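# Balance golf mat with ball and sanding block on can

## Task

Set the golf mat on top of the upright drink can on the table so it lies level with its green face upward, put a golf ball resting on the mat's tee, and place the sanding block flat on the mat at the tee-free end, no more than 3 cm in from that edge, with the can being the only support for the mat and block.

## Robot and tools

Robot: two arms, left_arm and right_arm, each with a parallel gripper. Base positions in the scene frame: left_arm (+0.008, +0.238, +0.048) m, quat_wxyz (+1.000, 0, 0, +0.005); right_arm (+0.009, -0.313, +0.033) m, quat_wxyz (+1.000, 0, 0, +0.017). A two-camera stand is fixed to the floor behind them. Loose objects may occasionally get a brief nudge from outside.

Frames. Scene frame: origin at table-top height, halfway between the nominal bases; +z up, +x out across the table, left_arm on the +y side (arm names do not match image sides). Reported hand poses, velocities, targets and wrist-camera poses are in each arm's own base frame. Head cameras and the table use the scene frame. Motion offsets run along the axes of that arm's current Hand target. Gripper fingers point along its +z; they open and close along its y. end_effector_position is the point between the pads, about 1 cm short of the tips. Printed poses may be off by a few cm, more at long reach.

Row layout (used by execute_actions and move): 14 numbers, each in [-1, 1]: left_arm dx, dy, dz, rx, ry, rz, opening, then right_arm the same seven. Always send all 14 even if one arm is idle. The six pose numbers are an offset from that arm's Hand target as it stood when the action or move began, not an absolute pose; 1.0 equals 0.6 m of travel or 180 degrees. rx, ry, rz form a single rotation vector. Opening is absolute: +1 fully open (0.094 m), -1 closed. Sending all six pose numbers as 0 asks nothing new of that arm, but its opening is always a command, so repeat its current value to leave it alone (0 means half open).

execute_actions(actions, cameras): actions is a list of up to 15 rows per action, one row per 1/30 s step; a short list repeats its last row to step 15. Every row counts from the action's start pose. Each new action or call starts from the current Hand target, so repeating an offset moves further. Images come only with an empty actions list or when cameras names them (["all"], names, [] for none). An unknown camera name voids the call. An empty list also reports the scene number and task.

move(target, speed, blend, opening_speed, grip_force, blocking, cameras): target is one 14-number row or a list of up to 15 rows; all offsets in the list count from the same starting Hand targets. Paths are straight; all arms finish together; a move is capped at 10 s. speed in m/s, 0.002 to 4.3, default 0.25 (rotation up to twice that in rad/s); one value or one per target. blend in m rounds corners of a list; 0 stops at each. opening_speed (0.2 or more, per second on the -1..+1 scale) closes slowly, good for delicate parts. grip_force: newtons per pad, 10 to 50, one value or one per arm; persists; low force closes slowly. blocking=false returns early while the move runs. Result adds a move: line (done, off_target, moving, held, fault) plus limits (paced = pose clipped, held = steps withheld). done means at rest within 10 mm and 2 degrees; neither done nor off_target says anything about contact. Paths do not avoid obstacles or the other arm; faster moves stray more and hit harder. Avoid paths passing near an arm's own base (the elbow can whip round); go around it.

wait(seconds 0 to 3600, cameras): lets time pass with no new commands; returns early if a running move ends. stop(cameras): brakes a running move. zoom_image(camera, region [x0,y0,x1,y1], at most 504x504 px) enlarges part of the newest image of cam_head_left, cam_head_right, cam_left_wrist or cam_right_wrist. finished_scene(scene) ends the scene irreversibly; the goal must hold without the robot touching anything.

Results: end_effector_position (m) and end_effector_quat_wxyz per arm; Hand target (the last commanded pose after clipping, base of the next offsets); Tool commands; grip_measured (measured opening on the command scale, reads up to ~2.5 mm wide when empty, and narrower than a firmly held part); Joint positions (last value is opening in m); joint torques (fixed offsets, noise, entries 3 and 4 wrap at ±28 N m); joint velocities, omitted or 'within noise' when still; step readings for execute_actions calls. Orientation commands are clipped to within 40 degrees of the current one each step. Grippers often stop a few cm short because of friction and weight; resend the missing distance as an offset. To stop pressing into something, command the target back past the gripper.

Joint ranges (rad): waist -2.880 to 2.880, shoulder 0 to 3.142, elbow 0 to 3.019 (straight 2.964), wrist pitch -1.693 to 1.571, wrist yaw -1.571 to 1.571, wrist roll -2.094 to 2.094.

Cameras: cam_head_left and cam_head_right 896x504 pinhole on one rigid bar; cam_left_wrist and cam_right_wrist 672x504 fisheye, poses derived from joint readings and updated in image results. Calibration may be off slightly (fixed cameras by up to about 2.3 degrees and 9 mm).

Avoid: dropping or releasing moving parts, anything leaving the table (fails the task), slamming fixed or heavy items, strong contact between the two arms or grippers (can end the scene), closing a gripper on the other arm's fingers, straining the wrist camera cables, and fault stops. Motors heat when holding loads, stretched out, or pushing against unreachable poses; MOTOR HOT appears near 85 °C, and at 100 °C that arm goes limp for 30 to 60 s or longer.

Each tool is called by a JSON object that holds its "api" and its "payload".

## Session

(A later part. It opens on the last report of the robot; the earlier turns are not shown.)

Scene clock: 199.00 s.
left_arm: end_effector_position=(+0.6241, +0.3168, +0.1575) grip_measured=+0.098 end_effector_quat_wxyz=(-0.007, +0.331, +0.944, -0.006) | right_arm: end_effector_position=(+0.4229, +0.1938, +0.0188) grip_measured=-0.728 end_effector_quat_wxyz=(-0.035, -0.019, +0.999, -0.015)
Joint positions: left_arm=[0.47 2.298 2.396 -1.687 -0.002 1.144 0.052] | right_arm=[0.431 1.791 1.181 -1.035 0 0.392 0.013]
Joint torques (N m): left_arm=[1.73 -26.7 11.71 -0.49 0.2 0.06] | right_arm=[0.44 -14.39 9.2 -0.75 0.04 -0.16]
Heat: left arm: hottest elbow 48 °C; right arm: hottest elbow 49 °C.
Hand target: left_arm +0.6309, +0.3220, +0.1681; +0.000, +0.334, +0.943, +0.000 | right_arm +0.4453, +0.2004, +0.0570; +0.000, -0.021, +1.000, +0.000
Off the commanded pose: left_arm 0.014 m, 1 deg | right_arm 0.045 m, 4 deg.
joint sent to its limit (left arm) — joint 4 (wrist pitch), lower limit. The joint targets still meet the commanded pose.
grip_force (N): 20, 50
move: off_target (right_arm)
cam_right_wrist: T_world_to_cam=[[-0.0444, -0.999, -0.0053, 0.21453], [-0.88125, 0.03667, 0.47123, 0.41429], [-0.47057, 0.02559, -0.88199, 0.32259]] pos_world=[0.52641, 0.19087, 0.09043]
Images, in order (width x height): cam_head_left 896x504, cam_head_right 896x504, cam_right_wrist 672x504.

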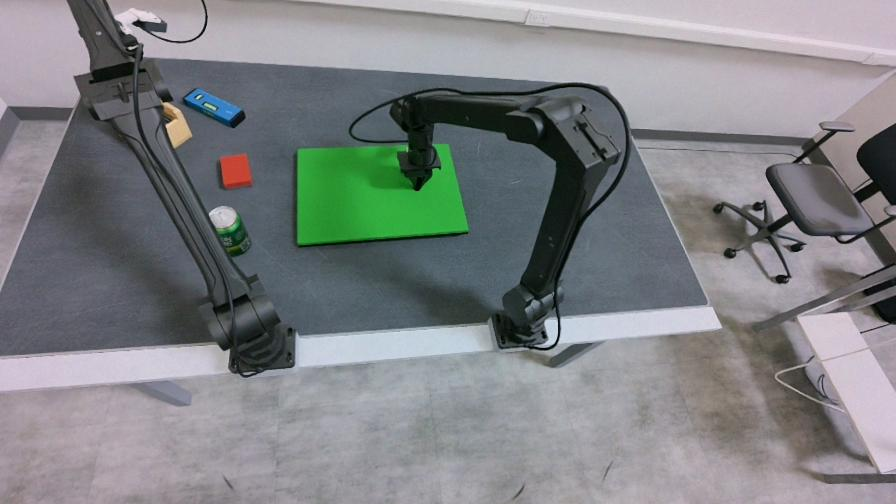

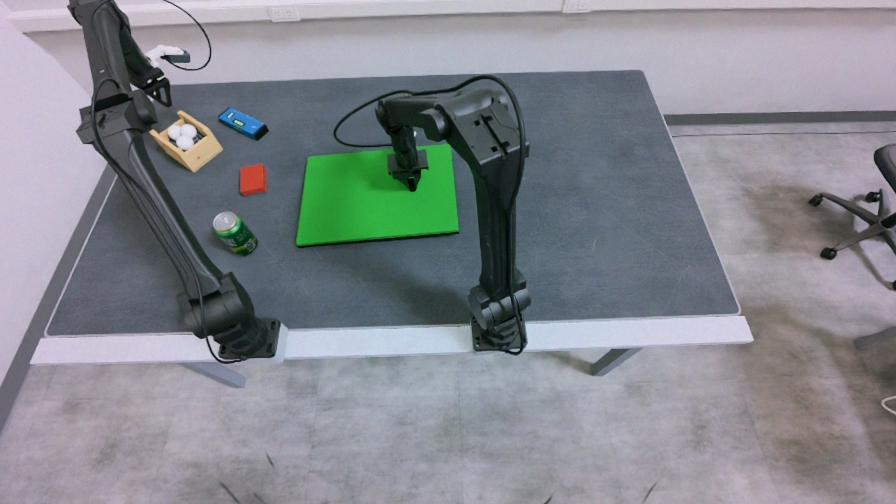

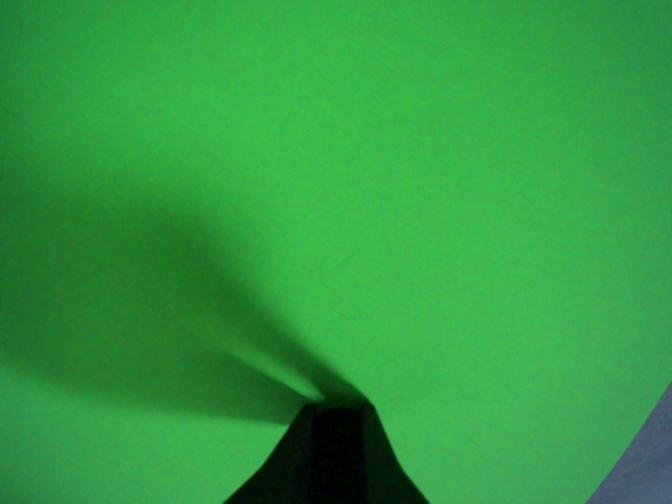

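{"api": "move", "payload": {"target": [0, 0, 0, 0, 0, 0, 0.1, 0, 0, -0.08, 0, 0, 0, -1.0], "speed": 0.06, "cameras": ["cam_right_wrist","cam_head_right","cam_head_left"]}}

{"api": "zoom_image", "payload": {"camera": "cam_head_right", "region": [280, 130, 480, 260]}}

{"api": "zoom_image", "payload": {"camera": "cam_head_left", "region": [280, 130, 480, 260]}}

Scene clock: 202.60 s.
left_arm: end_effector_position=(+0.6241, +0.3168, +0.1575) grip_measured=+0.098 end_effector_quat_wxyz=(-0.007, +0.331, +0.944, -0.006) | right_arm: end_effector_position=(+0.4116, +0.1871, +0.0545) grip_measured=-0.729 end_effector_quat_wxyz=(-0.054, -0.020, +0.998, -0.028)
Joint positions: left_arm=[0.47 2.298 2.396 -1.687 -0.002 1.144 0.052] | right_arm=[0.431 1.738 1.212 -1.165 0.008 0.392 0.013]
Joint torques (N m): left_arm=[1.61 -26.4 11.75 -0.4 0.18 0.08] | right_arm=[1.14 -14.39 11.07 -0.49 -0.31 -0.13]
Heat: left arm: hottest elbow 48 °C; right arm: hottest elbow 49 °C.
Hand target: left_arm +0.6309, +0.3220, +0.1681; +0.000, +0.334, +0.943, +0.000 | right_arm +0.4452, +0.2003, +0.1049; +0.000, -0.021, +1.000, +0.000
Off the commanded pose: left_arm 0.014 m, 1 deg | right_arm 0.062 m, 7 deg.
joint sent to its limit (left arm) — joint 4 (wrist pitch), lower limit. The joint targets still meet the commanded pose.
grip_force (N): 20, 50
move: off_target (right_arm)
cam_right_wrist: T_world_to_cam=[[-0.0433, -0.99881, 0.02266, 0.20546], [-0.8626, 0.04882, 0.50353, 0.37606], [-0.50404, 0.00225, -0.86368, 0.36609]] pos_world=[0.5178, 0.18603, 0.12217]
Images, in order (width x height): cam_head_left 896x504, cam_head_right 896x504, cam_right_wrist 672x504.

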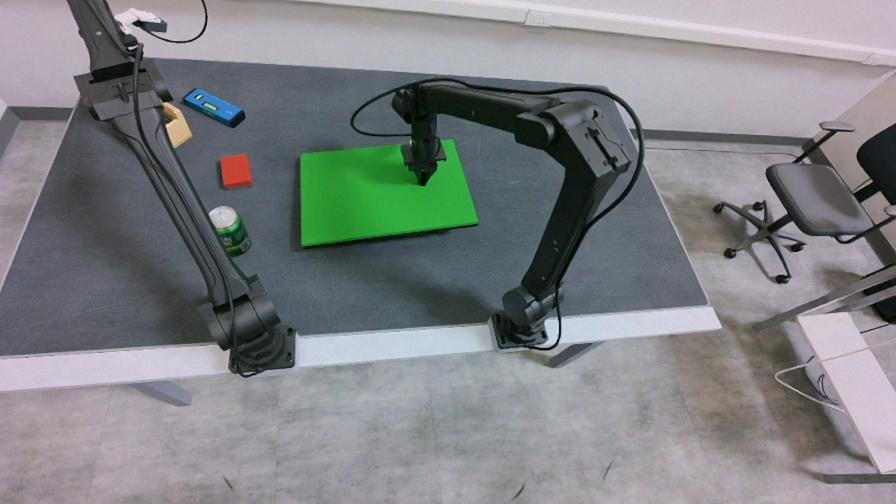

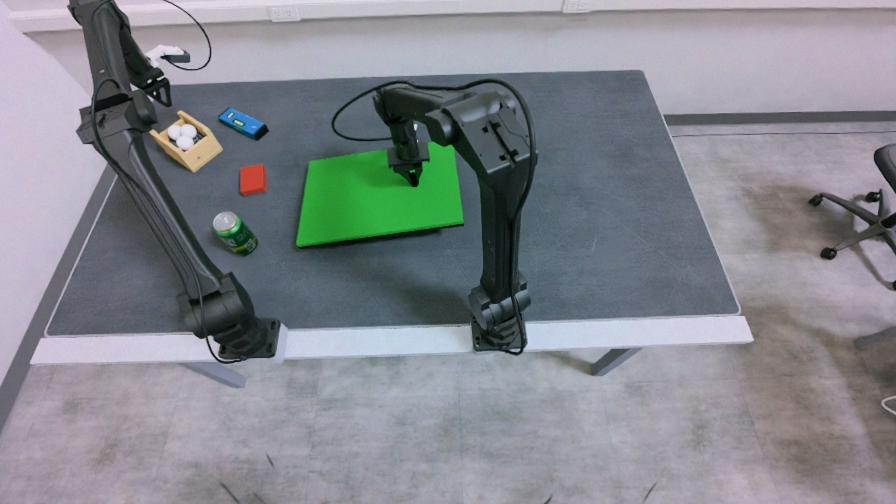

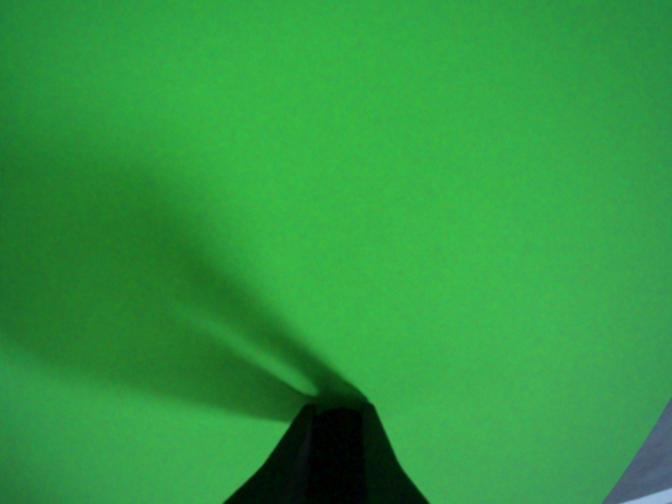

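Scaled by 2.520.

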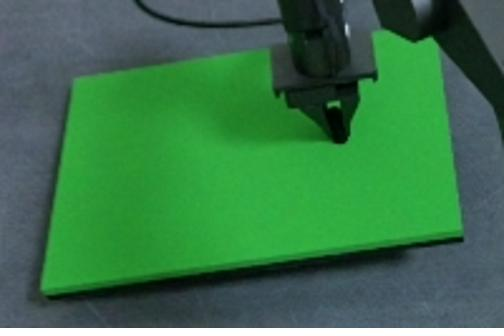

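Scaled by 2.520.

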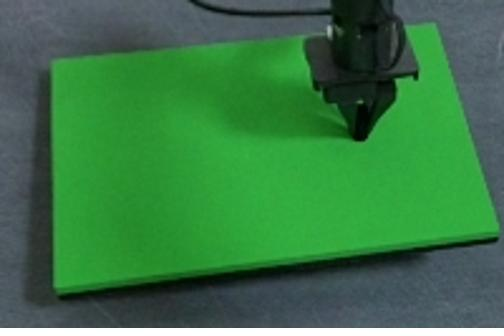

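{"api": "move", "payload": {"target": [0, 0, 0, 0, 0, 0, 0.1, 0, 0, 0.13, 0, 0, 0, -1.0], "speed": 0.06, "cameras": ["cam_right_wrist","cam_head_right"]}}

Scene clock: 222.17 s.
left_arm: end_effector_position=(+0.6241, +0.3168, +0.1575) grip_measured=+0.098 end_effector_quat_wxyz=(-0.007, +0.331, +0.944, -0.006) | right_arm: end_effector_position=(+0.4353, +0.1981, +0.0191) grip_measured=-0.729 end_effector_quat_wxyz=(-0.015, -0.019, +1.000, -0.010)
Joint positions: left_arm=[0.47 2.298 2.396 -1.687 -0.002 1.144 0.052] | right_arm=[0.43 1.797 1.191 -1 0.006 0.392 0.013]
Joint torques (N m): left_arm=[1.67 -26.46 11.81 -0.4 0.17 0.08] | right_arm=[0.44 -12.16 6.64 1.17 -0.19 -0.17]
Heat: left arm: hottest elbow 49 °C; right arm: hottest elbow 49 °C.
Hand target: left_arm +0.6309, +0.3220, +0.1681; +0.000, +0.334, +0.943, +0.000 | right_arm +0.4455, +0.2004, +0.0270; +0.000, -0.021, +1.000, +0.000
Off the commanded pose: left_arm 0.014 m, 1 deg | right_arm 0.013 m, 2 deg.
joint sent to its limit (left arm) — joint 4 (wrist pitch), lower limit. The joint targets still meet the commanded pose.
grip_force (N): 20, 50
move: off_target (right_arm)
cam_right_wrist: T_world_to_cam=[[-0.04401, -0.99886, -0.01843, 0.21945], [-0.89906, 0.03156, 0.4367, 0.43434], [-0.43562, 0.03579, -0.89942, 0.31166]] pos_world=[0.53592, 0.19434, 0.09468]
Images, in order (width x height): cam_head_right 896x504, cam_right_wrist 672x504.

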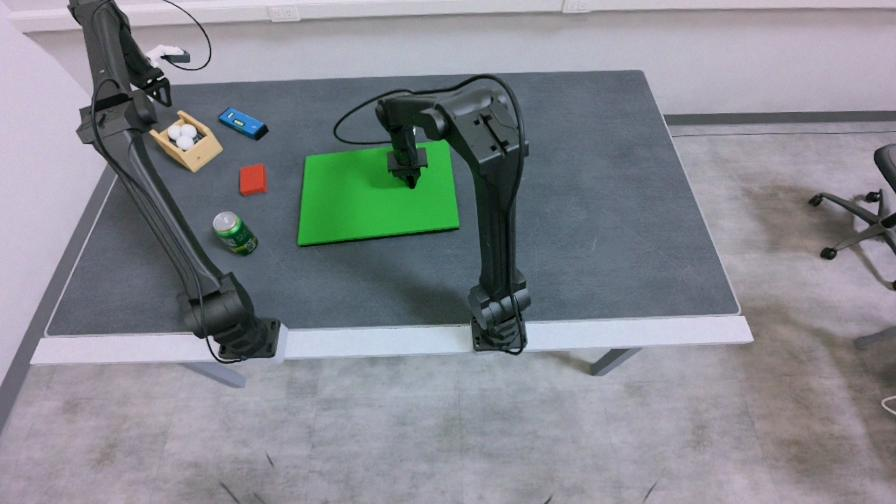

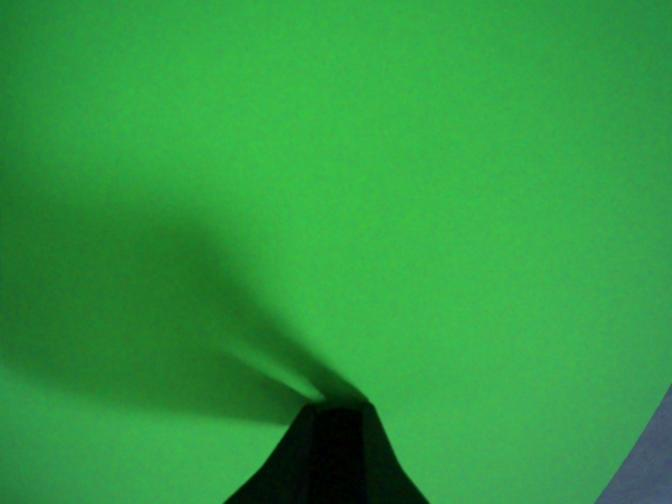

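{"api": "move", "payload": {"target": [-0.0335, -0.4317, 0.0635, 0, 0, -0.3, 0.95, 0, 0, 0.02, 0, 0, 0, -1.0], "speed": 0.25, "cameras": ["cam_left_wrist","cam_head_right"]}}

Scene clock: 230.60 s.
left_arm: end_effector_position=(+0.4839, +0.1100, +0.1274) grip_measured=+0.948 end_effector_quat_wxyz=(-0.008, -0.129, +0.992, -0.001) | right_arm: end_effector_position=(+0.4366, +0.1987, +0.0109) grip_measured=-0.729 end_effector_quat_wxyz=(-0.012, -0.020, +1.000, -0.007)
Joint positions: left_arm=[0.225 1.7 1.375 -1.261 0.001 -0.034 0.092] | right_arm=[0.429 1.808 1.182 -0.972 0.003 0.388 0.013]
Joint torques (N m): left_arm=[1.38 -19.37 6.98 0.7 -0.09 -0.1] | right_arm=[1.32 -12.04 6.16 0.9 -0.11 -0.11]
Heat: left arm: hottest elbow 49 °C; right arm: hottest elbow 49 °C.
Hand target: left_arm +0.4836, +0.1080, +0.1300; +0.000, -0.131, +0.991, +0.000 | right_arm +0.4453, +0.2005, +0.0150; +0.000, -0.021, +1.000, +0.000
Off the commanded pose: left_arm 0.003 m, 1 deg | right_arm 0.010 m, 2 deg.
grip_force (N): 20, 50
move: done
cam_left_wrist: T_world_to_cam=[[0.17602, -0.98283, -0.05539, 0.03362], [-0.86199, -0.18107, 0.47348, 0.42984], [-0.47538, -0.0356, -0.87906, 0.45382]] pos_world=[0.58033, 0.12703, 0.19728]
Images, in order (width x height): cam_head_right 896x504, cam_left_wrist 672x504.

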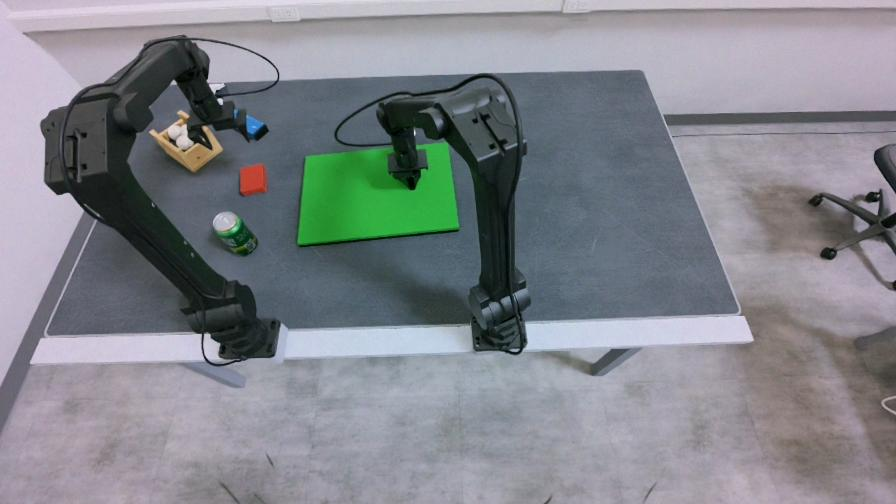

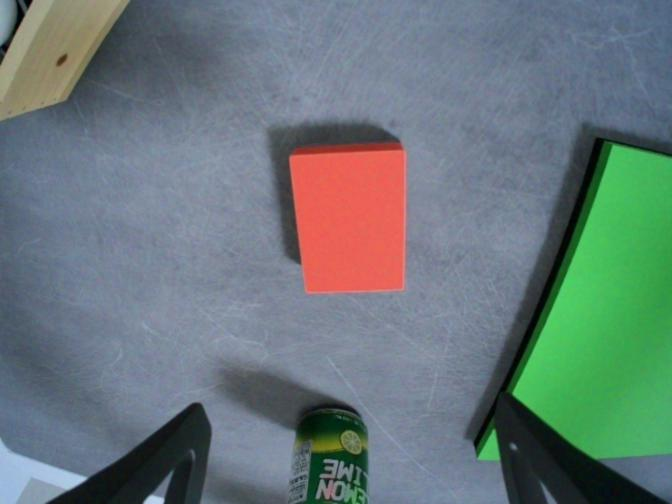

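{"api": "move", "payload": {"target": [0.0098, 0.006, 0.2667, 0, 0, 0, 0.95, 0, 0, 0, 0, 0, 0, -1.0], "speed": 0.12, "cameras": ["cam_left_wrist"]}}

Scene clock: 236.47 s.
left_arm: end_effector_position=(+0.4798, +0.1091, -0.0182) grip_measured=+0.948 end_effector_quat_wxyz=(+0.007, -0.129, +0.992, +0.000) | right_arm: end_effector_position=(+0.4366, +0.1987, +0.0109) grip_measured=-0.729 end_effector_quat_wxyz=(-0.012, -0.020, +1.000, -0.007)
Joint positions: left_arm=[0.225 1.86 1.166 -0.863 0.001 -0.034 0.092] | right_arm=[0.429 1.808 1.182 -0.972 0.003 0.388 0.013]
Joint torques (N m): left_arm=[1.73 -16.97 5.91 0.77 -0.06 -0.04] | right_arm=[1.14 -11.63 6.15 1.17 -0.1 -0.06]
Heat: left arm: hottest elbow 48 °C; right arm: hottest elbow 48 °C.
Hand target: left_arm +0.4770, +0.1101, -0.0300; +0.000, -0.130, +0.991, +0.000 | right_arm +0.4453, +0.2005, +0.0150; +0.000, -0.021, +1.000, +0.000
Off the commanded pose: left_arm 0.012 m, 1 deg | right_arm 0.010 m, 2 deg.
grip_force (N): 20, 50
move: off_target (left_arm)
cam_left_wrist: T_world_to_cam=[[0.17803, -0.98239, -0.05671, 0.0243], [-0.87509, -0.18441, 0.44744, 0.50126], [-0.45002, -0.03003, -0.89251, 0.31079]] pos_world=[0.57418, 0.12564, 0.05448]

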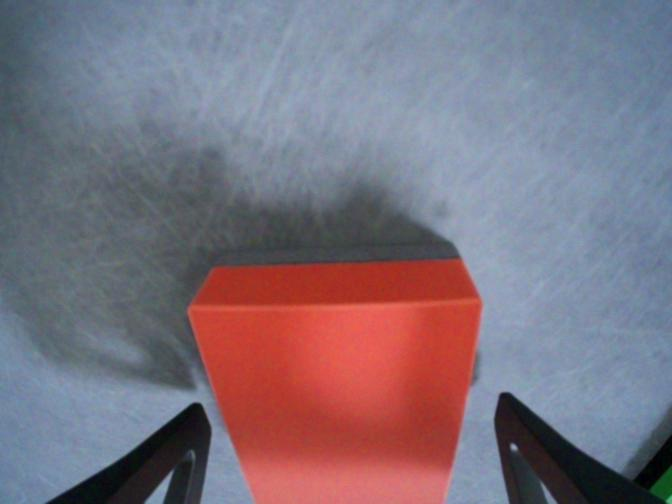

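{"api": "move", "payload": {"target": [[0.004, 0.002, 0.026, 0, 0, 0, 0.95, 0, 0, 0, 0, 0, 0, -1.0],[0.004, 0.002, 0.026, 0, 0, 0, 0.15, 0, 0, 0, 0, 0, 0, -1.0]], "speed": 0.08, "cameras": ["cam_left_wrist"]}}

Scene clock: 244.93 s.
left_arm: end_effector_position=(+0.4805, +0.1095, -0.0294) grip_measured=+0.334 end_effector_quat_wxyz=(+0.013, -0.129, +0.992, +0.001) | right_arm: end_effector_position=(+0.4366, +0.1987, +0.0109) grip_measured=-0.729 end_effector_quat_wxyz=(-0.012, -0.020, +1.000, -0.007)
Joint positions: left_arm=[0.225 1.876 1.152 -0.822 0.001 -0.034 0.063] | right_arm=[0.429 1.808 1.182 -0.972 0.003 0.388 0.013]
Joint torques (N m): left_arm=[1.55 -16.44 5.57 0.79 -0.06 -0.02] | right_arm=[0.5 -11.69 6.3 0.87 -0.12 -0.11]
Heat: left arm: hottest elbow 46 °C; right arm: hottest elbow 47 °C.
Hand target: left_arm +0.4742, +0.1106, -0.0457; +0.000, -0.130, +0.991, +0.000 | right_arm +0.4453, +0.2005, +0.0150; +0.000, -0.021, +1.000, +0.000
Off the commanded pose: left_arm 0.017 m, 1 deg | right_arm 0.010 m, 2 deg.
grip_force (N): 20, 50
move: off_target (left_arm); target 2's new opening was sent with left_arm's hand 0.017 m and 1 deg from that target
cam_left_wrist: T_world_to_cam=[[0.17903, -0.98216, -0.05761, 0.02338], [-0.87975, -0.18603, 0.43753, 0.50906], [-0.44044, -0.02765, -0.89736, 0.29617]] pos_world=[0.5741, 0.12585, 0.04438]

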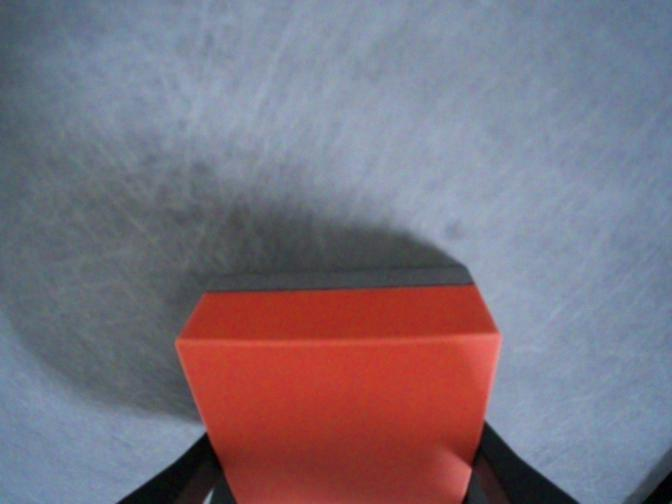

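{"api": "move", "payload": {"target": [[0, 0, -0.2, 0, 0, 0, 0.15, 0, 0, 0, 0, 0, 0, -1.0],[0.2662, 0.4493, -0.15, 0, 0, -0.1944, 0.15, 0, 0, 0, 0, 0, 0, -1.0]], "speed": 0.2, "cameras": ["cam_left_wrist","cam_head_right"]}}

Scene clock: 251.27 s.
left_arm: end_effector_position=(+0.2471, +0.3264, +0.0433) grip_measured=+0.333 end_effector_quat_wxyz=(-0.008, -0.427, +0.904, -0.002) | right_arm: end_effector_position=(+0.4366, +0.1987, +0.0109) grip_measured=-0.729 end_effector_quat_wxyz=(-0.012, -0.020, +1.000, -0.007)
Joint positions: left_arm=[0.923 1.594 0.992 -0.984 -0.003 0.041 0.063] | right_arm=[0.429 1.808 1.182 -0.972 0.003 0.388 0.013]
Joint torques (N m): left_arm=[1.14 -14.97 6.95 0.65 0.12 0.04] | right_arm=[1.03 -12.16 6.2 0.79 -0.11 -0.11]
Heat: left arm: hottest elbow 46 °C; right arm: hottest elbow 47 °C.
Hand target: left_arm +0.2502, +0.3296, +0.0445; +0.000, -0.423, +0.906, +0.000 | right_arm +0.4453, +0.2005, +0.0150; +0.000, -0.021, +1.000, +0.000
Off the commanded pose: left_arm 0.005 m, 1 deg | right_arm 0.010 m, 2 deg.
grip_force (N): 20, 50
move: done
cam_left_wrist: T_world_to_cam=[[0.71622, -0.69543, -0.05836, 0.05612], [-0.5932, -0.65072, 0.474, 0.39158], [-0.36761, -0.30487, -0.87859, 0.33624]] pos_world=[0.3157, 0.39634, 0.11308]
Images, in order (width x height): cam_head_right 896x504, cam_left_wrist 672x504.

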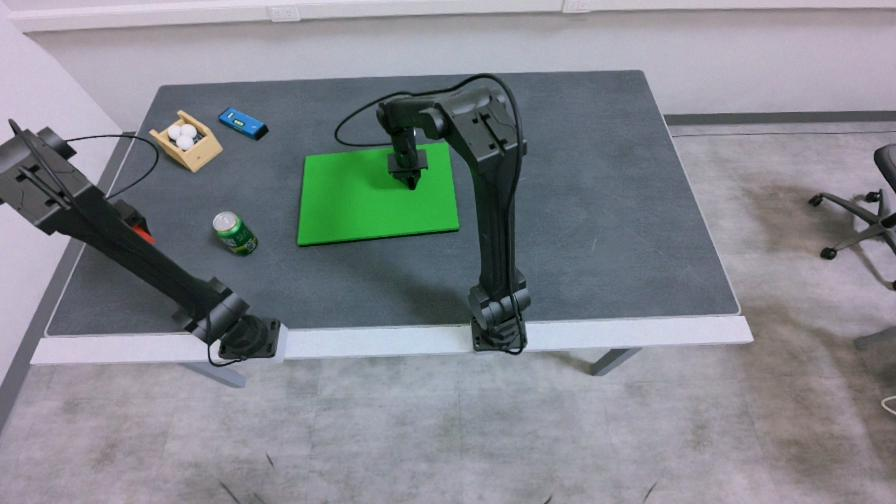

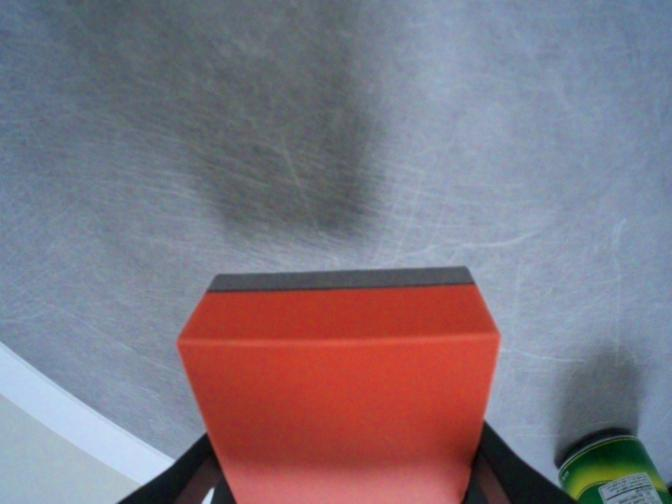

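{"api": "move", "payload": {"target": [[0, 0, 0.137, 0, 0, 0, 0.15, 0, 0, 0, 0, 0, 0, -1.0],[0, 0, 0.137, 0, 0, 0, 0.8, 0, 0, 0, 0, 0, 0, -1.0],[0, 0, -0.2, 0, 0, 0, 0.8, 0, 0, 0, 0, 0, 0, -1.0]], "speed": [0.06, 0.06, 0.2], "cameras": ["cam_left_wrist","cam_head_right"]}}

Scene clock: 256.30 s.
left_arm: end_effector_position=(+0.2414, +0.3187, +0.1483) grip_measured=+0.798 end_effector_quat_wxyz=(-0.015, -0.426, +0.905, -0.006) | right_arm: end_effector_position=(+0.4366, +0.1987, +0.0109) grip_measured=-0.729 end_effector_quat_wxyz=(-0.012, -0.020, +1.000, -0.007)
Joint positions: left_arm=[0.923 1.453 1.137 -1.288 -0.003 0.042 0.084] | right_arm=[0.429 1.808 1.182 -0.972 0.003 0.388 0.013]
Joint torques (N m): left_arm=[1.32 -13.98 11 -0.34 0.14 0.05] | right_arm=[0.5 -12.22 6.15 0.76 -0.1 -0.14]
Heat: left arm: hottest elbow 45 °C; right arm: hottest elbow 47 °C.
Hand target: left_arm +0.2502, +0.3295, +0.1644; +0.000, -0.423, +0.906, +0.000 | right_arm +0.4453, +0.2005, +0.0150; +0.000, -0.021, +1.000, +0.000
Off the commanded pose: left_arm 0.021 m, 2 deg | right_arm 0.010 m, 2 deg.
grip_force (N): 20, 50
move: off_target (left_arm)
cam_left_wrist: T_world_to_cam=[[0.71461, -0.69729, -0.05591, 0.06162], [-0.58958, -0.64338, 0.48833, 0.32813], [-0.37648, -0.316, -0.87087, 0.42861]] pos_world=[0.31079, 0.38952, 0.21648]
Images, in order (width x height): cam_head_right 896x504, cam_left_wrist 672x504.

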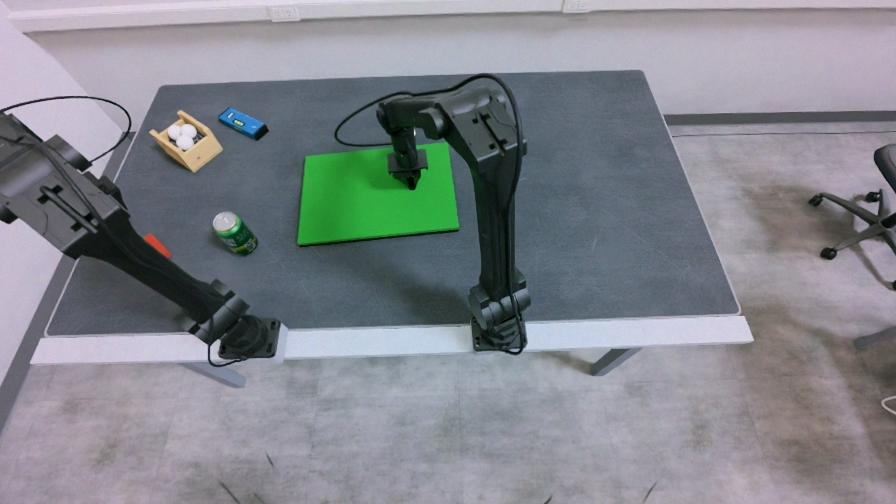

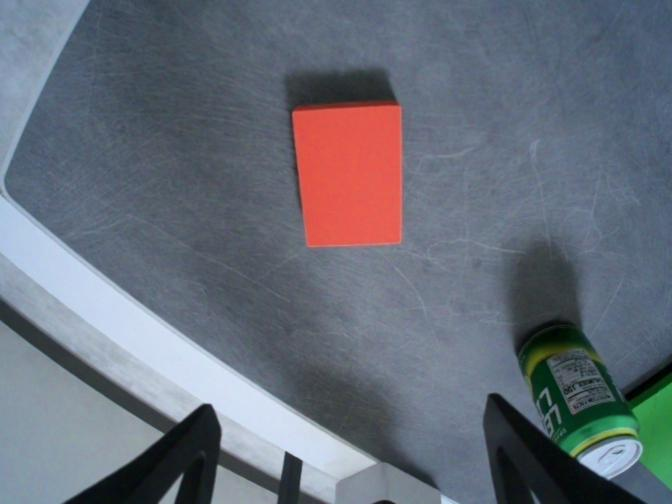

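{"api": "move", "payload": {"target": [0.285, -0.2827, -0.0433, 0, 0, 0.1667, 0.98, 0, 0, 0, 0, 0, 0, -1.0], "speed": 0.2, "cameras": ["cam_left_wrist","cam_head_right"]}}

Scene clock: 262.50 s.
left_arm: end_effector_position=(+0.2754, +0.0937, +0.1916) grip_measured=+0.978 end_effector_quat_wxyz=(+0.006, -0.174, +0.985, +0.001) | right_arm: end_effector_position=(+0.4366, +0.1987, +0.0109) grip_measured=-0.729 end_effector_quat_wxyz=(-0.012, -0.020, +1.000, -0.007)
Joint positions: left_arm=[0.329 1.1 0.944 -1.402 -0.001 -0.02 0.093] | right_arm=[0.429 1.808 1.182 -0.972 0.003 0.388 0.013]
Joint torques (N m): left_arm=[0.97 -8.82 7.38 -0.23 -0.01 -0.11] | right_arm=[0.85 -11.63 6.11 0.8 -0.11 -0.11]
Heat: left arm: hottest elbow 45 °C; right arm: hottest elbow 46 °C.
Hand target: left_arm +0.2702, +0.0895, +0.1902; +0.000, -0.174, +0.985, +0.000 | right_arm +0.4453, +0.2005, +0.0150; +0.000, -0.021, +1.000, +0.000
Off the commanded pose: left_arm 0.007 m, 1 deg | right_arm 0.010 m, 2 deg.
grip_force (N): 20, 50
move: done
cam_left_wrist: T_world_to_cam=[[0.26549, -0.96232, -0.05873, 0.03186], [-0.85404, -0.26301, 0.44883, 0.22706], [-0.44737, -0.069, -0.89169, 0.40847]] pos_world=[0.36819, 0.11856, 0.26418]
Images, in order (width x height): cam_head_right 896x504, cam_left_wrist 672x504.

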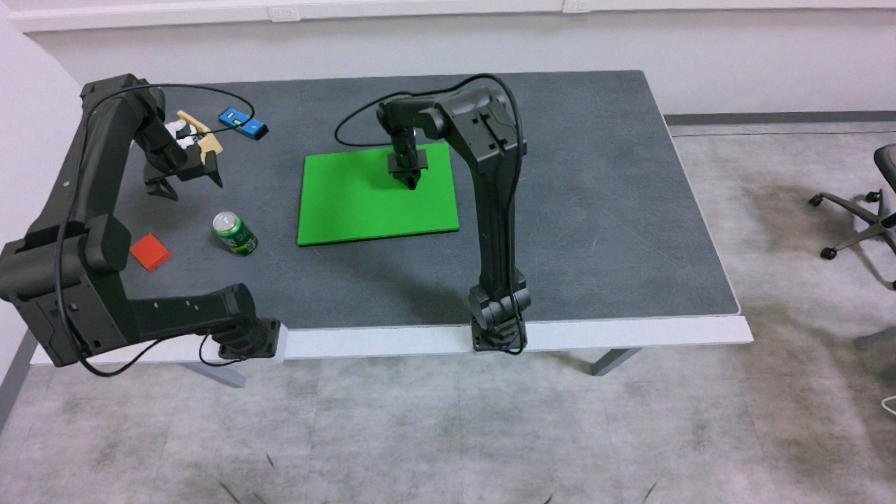

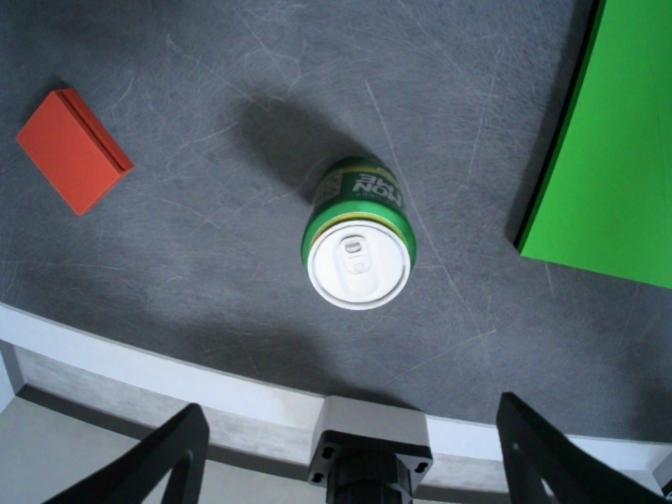

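{"api": "move", "payload": {"target": [0.0122, -0.0043, 0.2583, 0, 0, 0, 0.98, 0, 0, 0, 0, 0, 0, -1.0], "speed": 0.12, "cameras": ["cam_left_wrist"]}}

Scene clock: 266.40 s.
left_arm: end_effector_position=(+0.2651, +0.0876, +0.0420) grip_measured=+0.978 end_effector_quat_wxyz=(+0.005, -0.174, +0.985, +0.001) | right_arm: end_effector_position=(+0.4366, +0.1987, +0.0109) grip_measured=-0.729 end_effector_quat_wxyz=(-0.012, -0.020, +1.000, -0.007)
Joint positions: left_arm=[0.32 1.245 0.628 -0.942 -0.001 -0.03 0.093] | right_arm=[0.429 1.808 1.182 -0.972 0.003 0.388 0.013]
Joint torques (N m): left_arm=[0.85 -7.36 6.22 0.88 0.01 -0.1] | right_arm=[0.79 -10.87 6.11 0.77 -0.12 -0.09]
Heat: left arm: hottest elbow 45 °C; right arm: hottest elbow 46 °C.
Hand target: left_arm +0.2642, +0.0846, +0.0352; +0.000, -0.174, +0.985, +0.000 | right_arm +0.4453, +0.2005, +0.0150; +0.000, -0.021, +1.000, +0.000
Off the commanded pose: left_arm 0.007 m, 1 deg | right_arm 0.010 m, 2 deg.
grip_force (N): 20, 50
move: done
cam_left_wrist: T_world_to_cam=[[0.26693, -0.96194, -0.05854, 0.01954], [-0.85302, -0.2641, 0.45012, 0.28356], [-0.44845, -0.07021, -0.89105, 0.27032]] pos_world=[0.35789, 0.11266, 0.11438]

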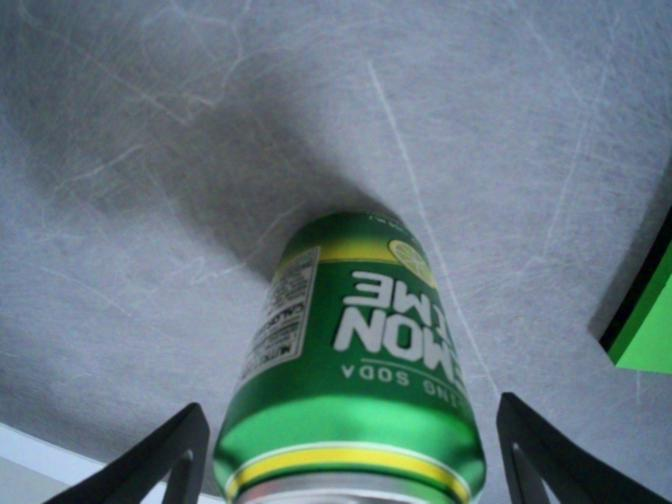

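{"api": "move", "payload": {"target": [[0, 0, 0, 0, 0, 0, 0.3, 0, 0, 0, 0, 0, 0, -1.0],[0, 0, -0.2, 0, 0, 0, 0.3, 0, 0, 0, 0, 0, 0, -1.0]], "speed": 0.12, "grip_force": [15, 50], "cameras": ["cam_left_wrist", "cam_head_right"]}}

Scene clock: 272.03 s.
left_arm: end_effector_position=(+0.2431, +0.0800, +0.1267) grip_measured=+0.418 end_effector_quat_wxyz=(-0.036, -0.174, +0.984, -0.005) | right_arm: end_effector_position=(+0.4366, +0.1987, +0.0109) grip_measured=-0.729 end_effector_quat_wxyz=(-0.012, -0.020, +1.000, -0.007)
Joint positions: left_arm=[0.319 1.107 0.772 -1.307 -0.001 -0.031 0.067] | right_arm=[0.429 1.808 1.182 -0.972 0.003 0.388 0.013]
Joint torques (N m): left_arm=[0.67 -9.05 12.3 -0.46 0.02 -0.11] | right_arm=[1.26 -11.93 6.23 0.87 -0.13 -0.15]
Heat: left arm: hottest elbow 45 °C; right arm: hottest elbow 46 °C.
Hand target: left_arm +0.2642, +0.0845, +0.1552; +0.000, -0.174, +0.985, +0.000 | right_arm +0.4453, +0.2005, +0.0150; +0.000, -0.021, +1.000, +0.000
Off the commanded pose: left_arm 0.036 m, 4 deg | right_arm 0.010 m, 2 deg.
grip_force (N): 15, 50
move: off_target (left_arm)
cam_left_wrist: T_world_to_cam=[[0.26175, -0.96361, -0.0543, 0.02387], [-0.81497, -0.25082, 0.52241, 0.20516], [-0.51702, -0.09249, -0.85096, 0.34873]] pos_world=[0.34125, 0.10672, 0.19088]
Images, in order (width x height): cam_head_right 896x504, cam_left_wrist 672x504.

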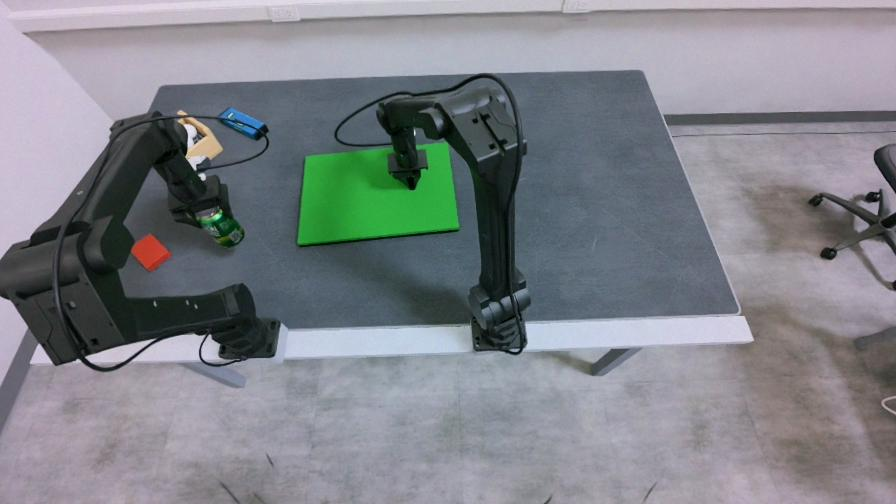

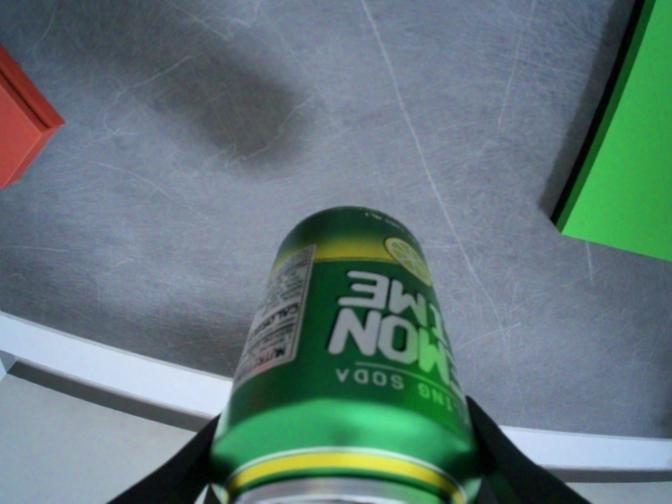

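{"api": "move", "payload": {"target": [0, 0, 0, 0, 0, 0, 0.3, 0.0027, 0.334, 0, 0, 0, 0, -1.0], "speed": 0.06, "cameras": ["cam_head_left", "cam_head_right"]}}

Scene clock: 278.90 s.
left_arm: end_effector_position=(+0.2431, +0.0800, +0.1267) grip_measured=+0.418 end_effector_quat_wxyz=(-0.036, -0.174, +0.984, -0.005) | right_arm: end_effector_position=(+0.4282, +0.3720, +0.0063) grip_measured=-0.729 end_effector_quat_wxyz=(-0.014, -0.015, +1.000, -0.011)
Joint positions: left_arm=[0.319 1.107 0.772 -1.307 -0.001 -0.031 0.067] | right_arm=[0.716 2.011 1.49 -1.085 -0.001 0.686 0.013]
Joint torques (N m): left_arm=[0.85 -9.29 12.38 -0.46 0.04 -0.11] | right_arm=[4.31 -12.22 10.36 -0.06 0.02 0.15]
Heat: left arm: hottest elbow 46 °C; right arm: hottest elbow 46 °C.
Hand target: left_arm +0.2643, +0.0846, +0.1552; +0.000, -0.174, +0.985, +0.000 | right_arm +0.4355, +0.4004, +0.0149; +0.000, -0.020, +1.000, +0.000
Off the commanded pose: left_arm 0.036 m, 4 deg | right_arm 0.031 m, 2 deg.
grip_force (N): 15, 50
move: off_target (right_arm)

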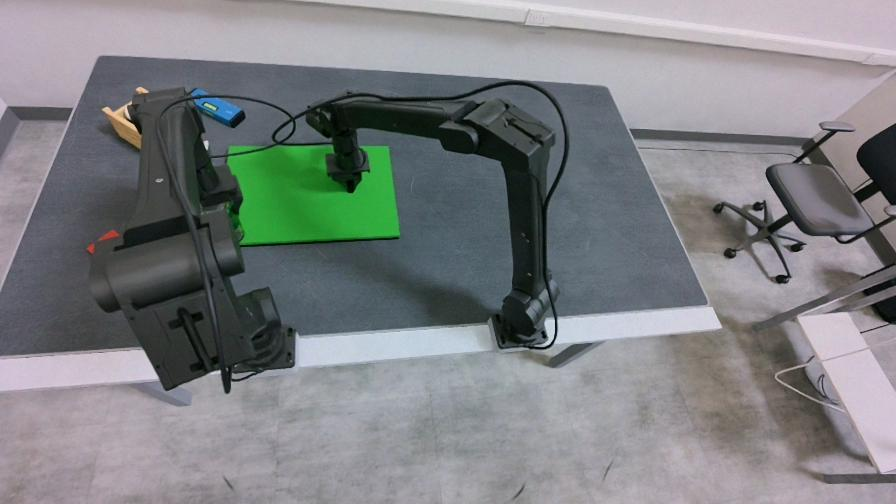

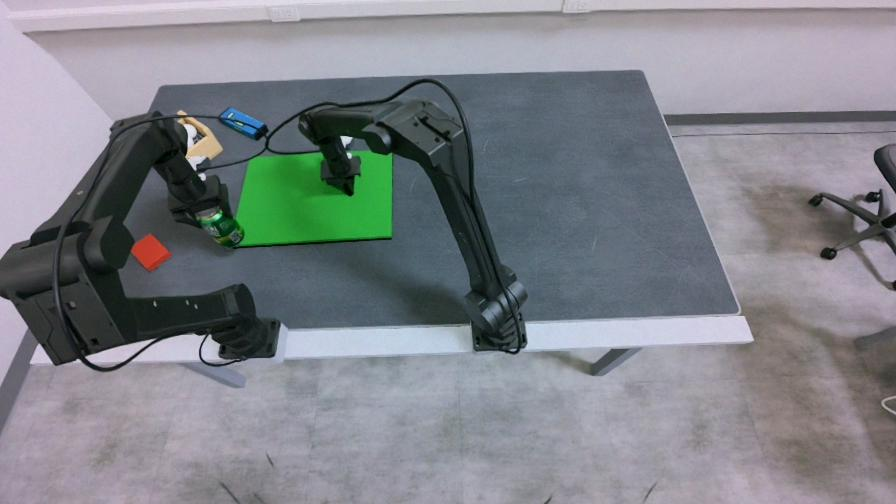

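{"api": "execute_actions", "payload": {"actions": []}}

Scene clock: 284.83 s.
left_arm: end_effector_position=(+0.2431, +0.0800, +0.1267) grip_measured=+0.418 end_effector_quat_wxyz=(-0.036, -0.174, +0.984, -0.005) | right_arm: end_effector_position=(+0.4283, +0.3720, +0.0065) grip_measured=-0.729 end_effector_quat_wxyz=(-0.014, -0.015, +1.000, -0.011)
Joint positions: left_arm=[0.319 1.107 0.772 -1.307 -0.001 -0.031 0.067] | right_arm=[0.716 2.011 1.49 -1.085 -0.001 0.686 0.013]
Joint velocities: within noise
Joint torques (N m): left_arm=[0.97 -9.29 12.31 -0.47 0.04 -0.08] | right_arm=[3.96 -12.45 10.44 0.01 0.04 0.12]
Heat: left arm: hottest elbow 47 °C; right arm: hottest elbow 47 °C.
Hand target: left_arm +0.2643, +0.0846, +0.1552; +0.000, -0.174, +0.985, +0.000 | right_arm +0.4356, +0.4005, +0.0150; +0.000, -0.021, +1.000, +0.000
Tool commands: left_gripper/opening=+0.3 right_gripper/opening=-1.0
Off the commanded pose: left_arm 0.036 m, 4 deg | right_arm 0.031 m, 2 deg.
grip_force (N): 15, 50
camera_calibration:
cam_left_wrist: T_world_to_cam=[[0.26175, -0.96361, -0.0543, 0.02387], [-0.81497, -0.25082, 0.52241, 0.20516], [-0.51702, -0.09249, -0.85096, 0.34873]] pos_world=[0.34125, 0.10672, 0.19088]
cam_right_wrist: T_world_to_cam=[[-0.05317, -0.99845, -0.01635, 0.3963], [-0.89976, 0.0408, 0.43448, 0.42497], [-0.43314, 0.03781, -0.90053, 0.28922]] pos_world=[0.52872, 0.36741, 0.08229]

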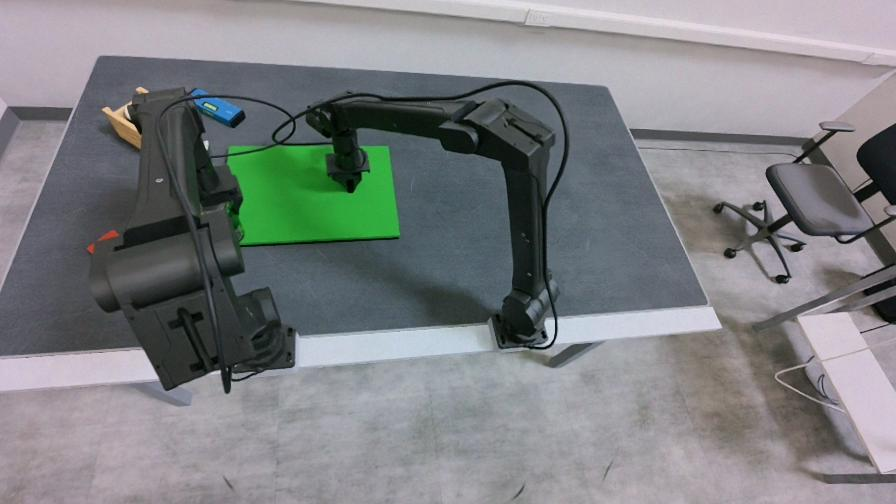

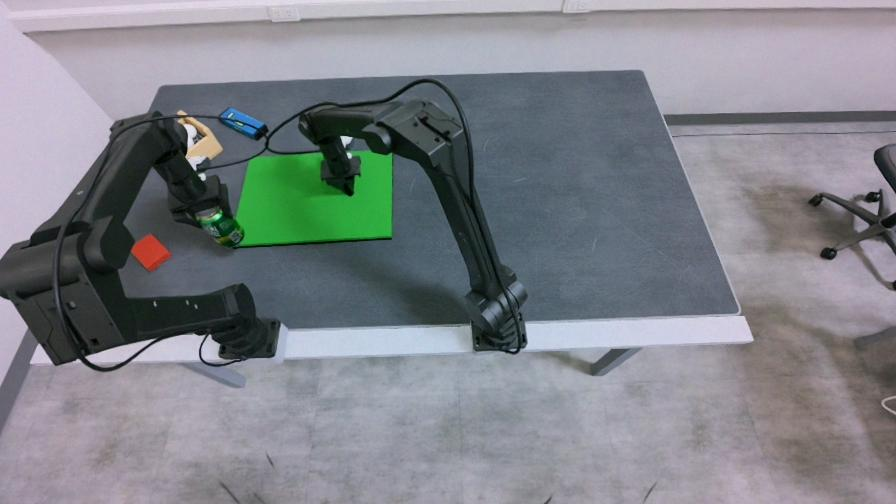

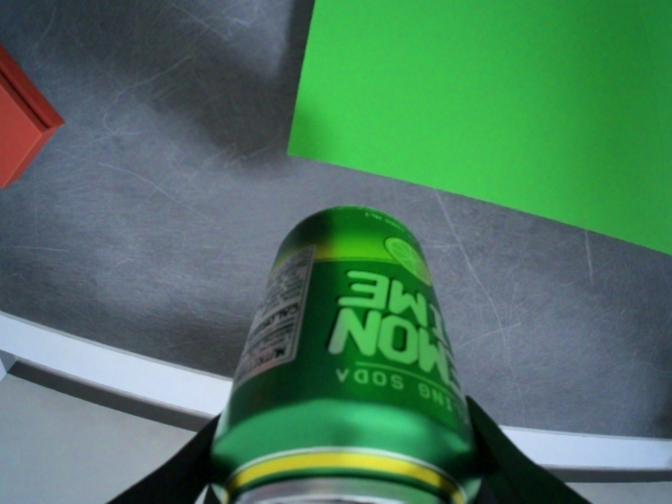

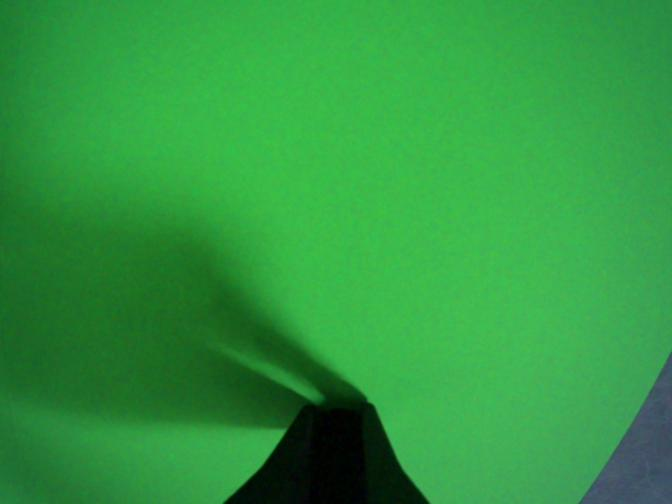

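{"api": "move", "payload": {"target": [[0,0,0,0,0,0,0.3, 0.008,-0.048,0,0,0,0,-1.0],[0,0,0,0,0,0,0.3, 0.008,-0.048,0,0,0,0,0.0],[0,0,0,0,0,0,0.3, 0.008,-0.048,-0.25,0,0,0,0.0]], "speed": 0.2, "cameras": ["cam_head_left","cam_head_right","cam_right_wrist"]}}

Scene clock: 310.53 s.
left_arm: end_effector_position=(+0.2431, +0.0800, +0.1267) grip_measured=+0.418 end_effector_quat_wxyz=(-0.036, -0.174, +0.984, -0.005) | right_arm: end_effector_position=(+0.4183, +0.3624, +0.1399) grip_measured=-0.002 end_effector_quat_wxyz=(-0.020, -0.016, +1.000, -0.016)
Joint positions: left_arm=[0.319 1.107 0.772 -1.307 -0.001 -0.031 0.067] | right_arm=[0.714 1.859 1.629 -1.394 -0.001 0.682 0.047]
Joint torques (N m): left_arm=[0.67 -9.35 12.34 -0.38 0.04 -0.09] | right_arm=[1.03 -14.51 10.56 -0.29 0.04 -0.16]
Heat: left arm: hottest elbow 50 °C; right arm: hottest elbow 48 °C.
Hand target: left_arm +0.2643, +0.0846, +0.1552; +0.000, -0.174, +0.985, +0.000 | right_arm +0.4319, +0.3715, +0.1650; +0.000, -0.020, +1.000, +0.000
Off the commanded pose: left_arm 0.036 m, 4 deg | right_arm 0.030 m, 3 deg.
grip_force (N): 15, 50
move: off_target (right_arm)
cam_right_wrist: T_world_to_cam=[[-0.05058, -0.99871, -0.00428, 0.3857], [-0.89423, 0.04338, 0.44549, 0.35368], [-0.44473, 0.02636, -0.89528, 0.41367]] pos_world=[0.51975, 0.35895, 0.21443]

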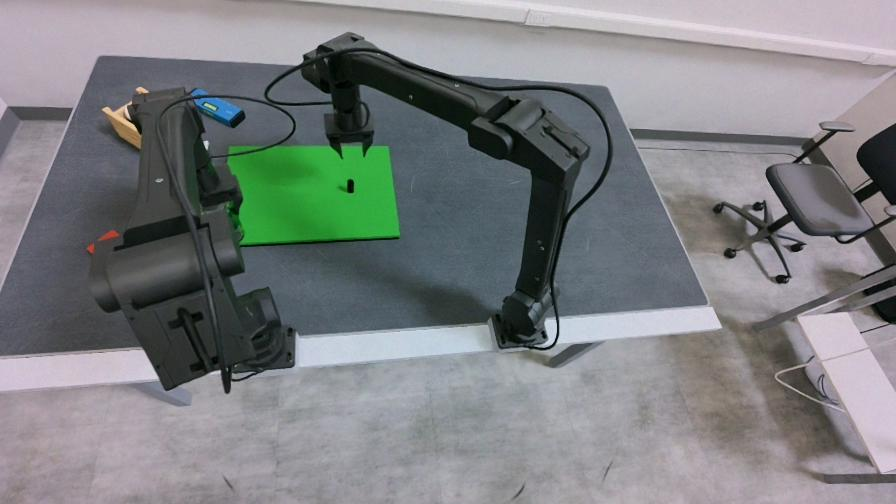

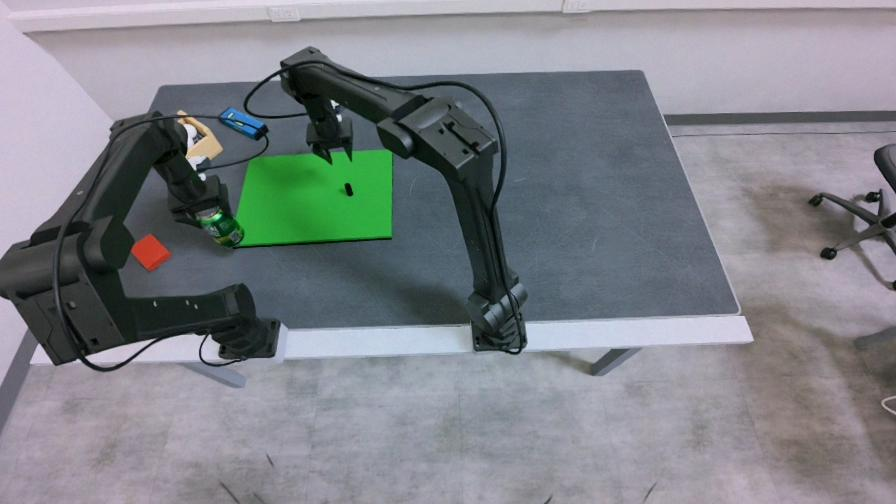

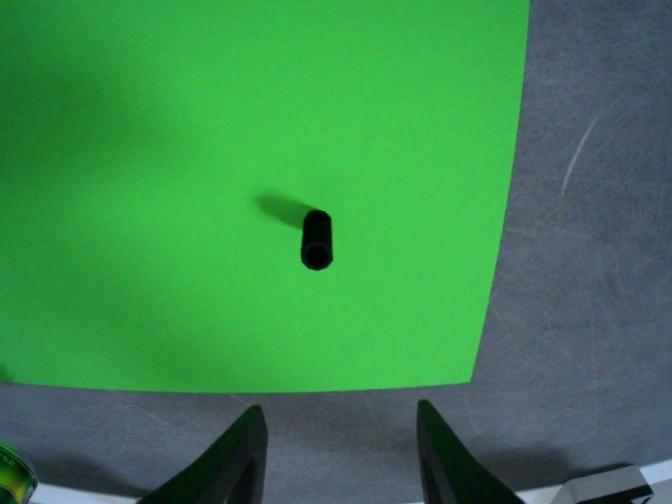

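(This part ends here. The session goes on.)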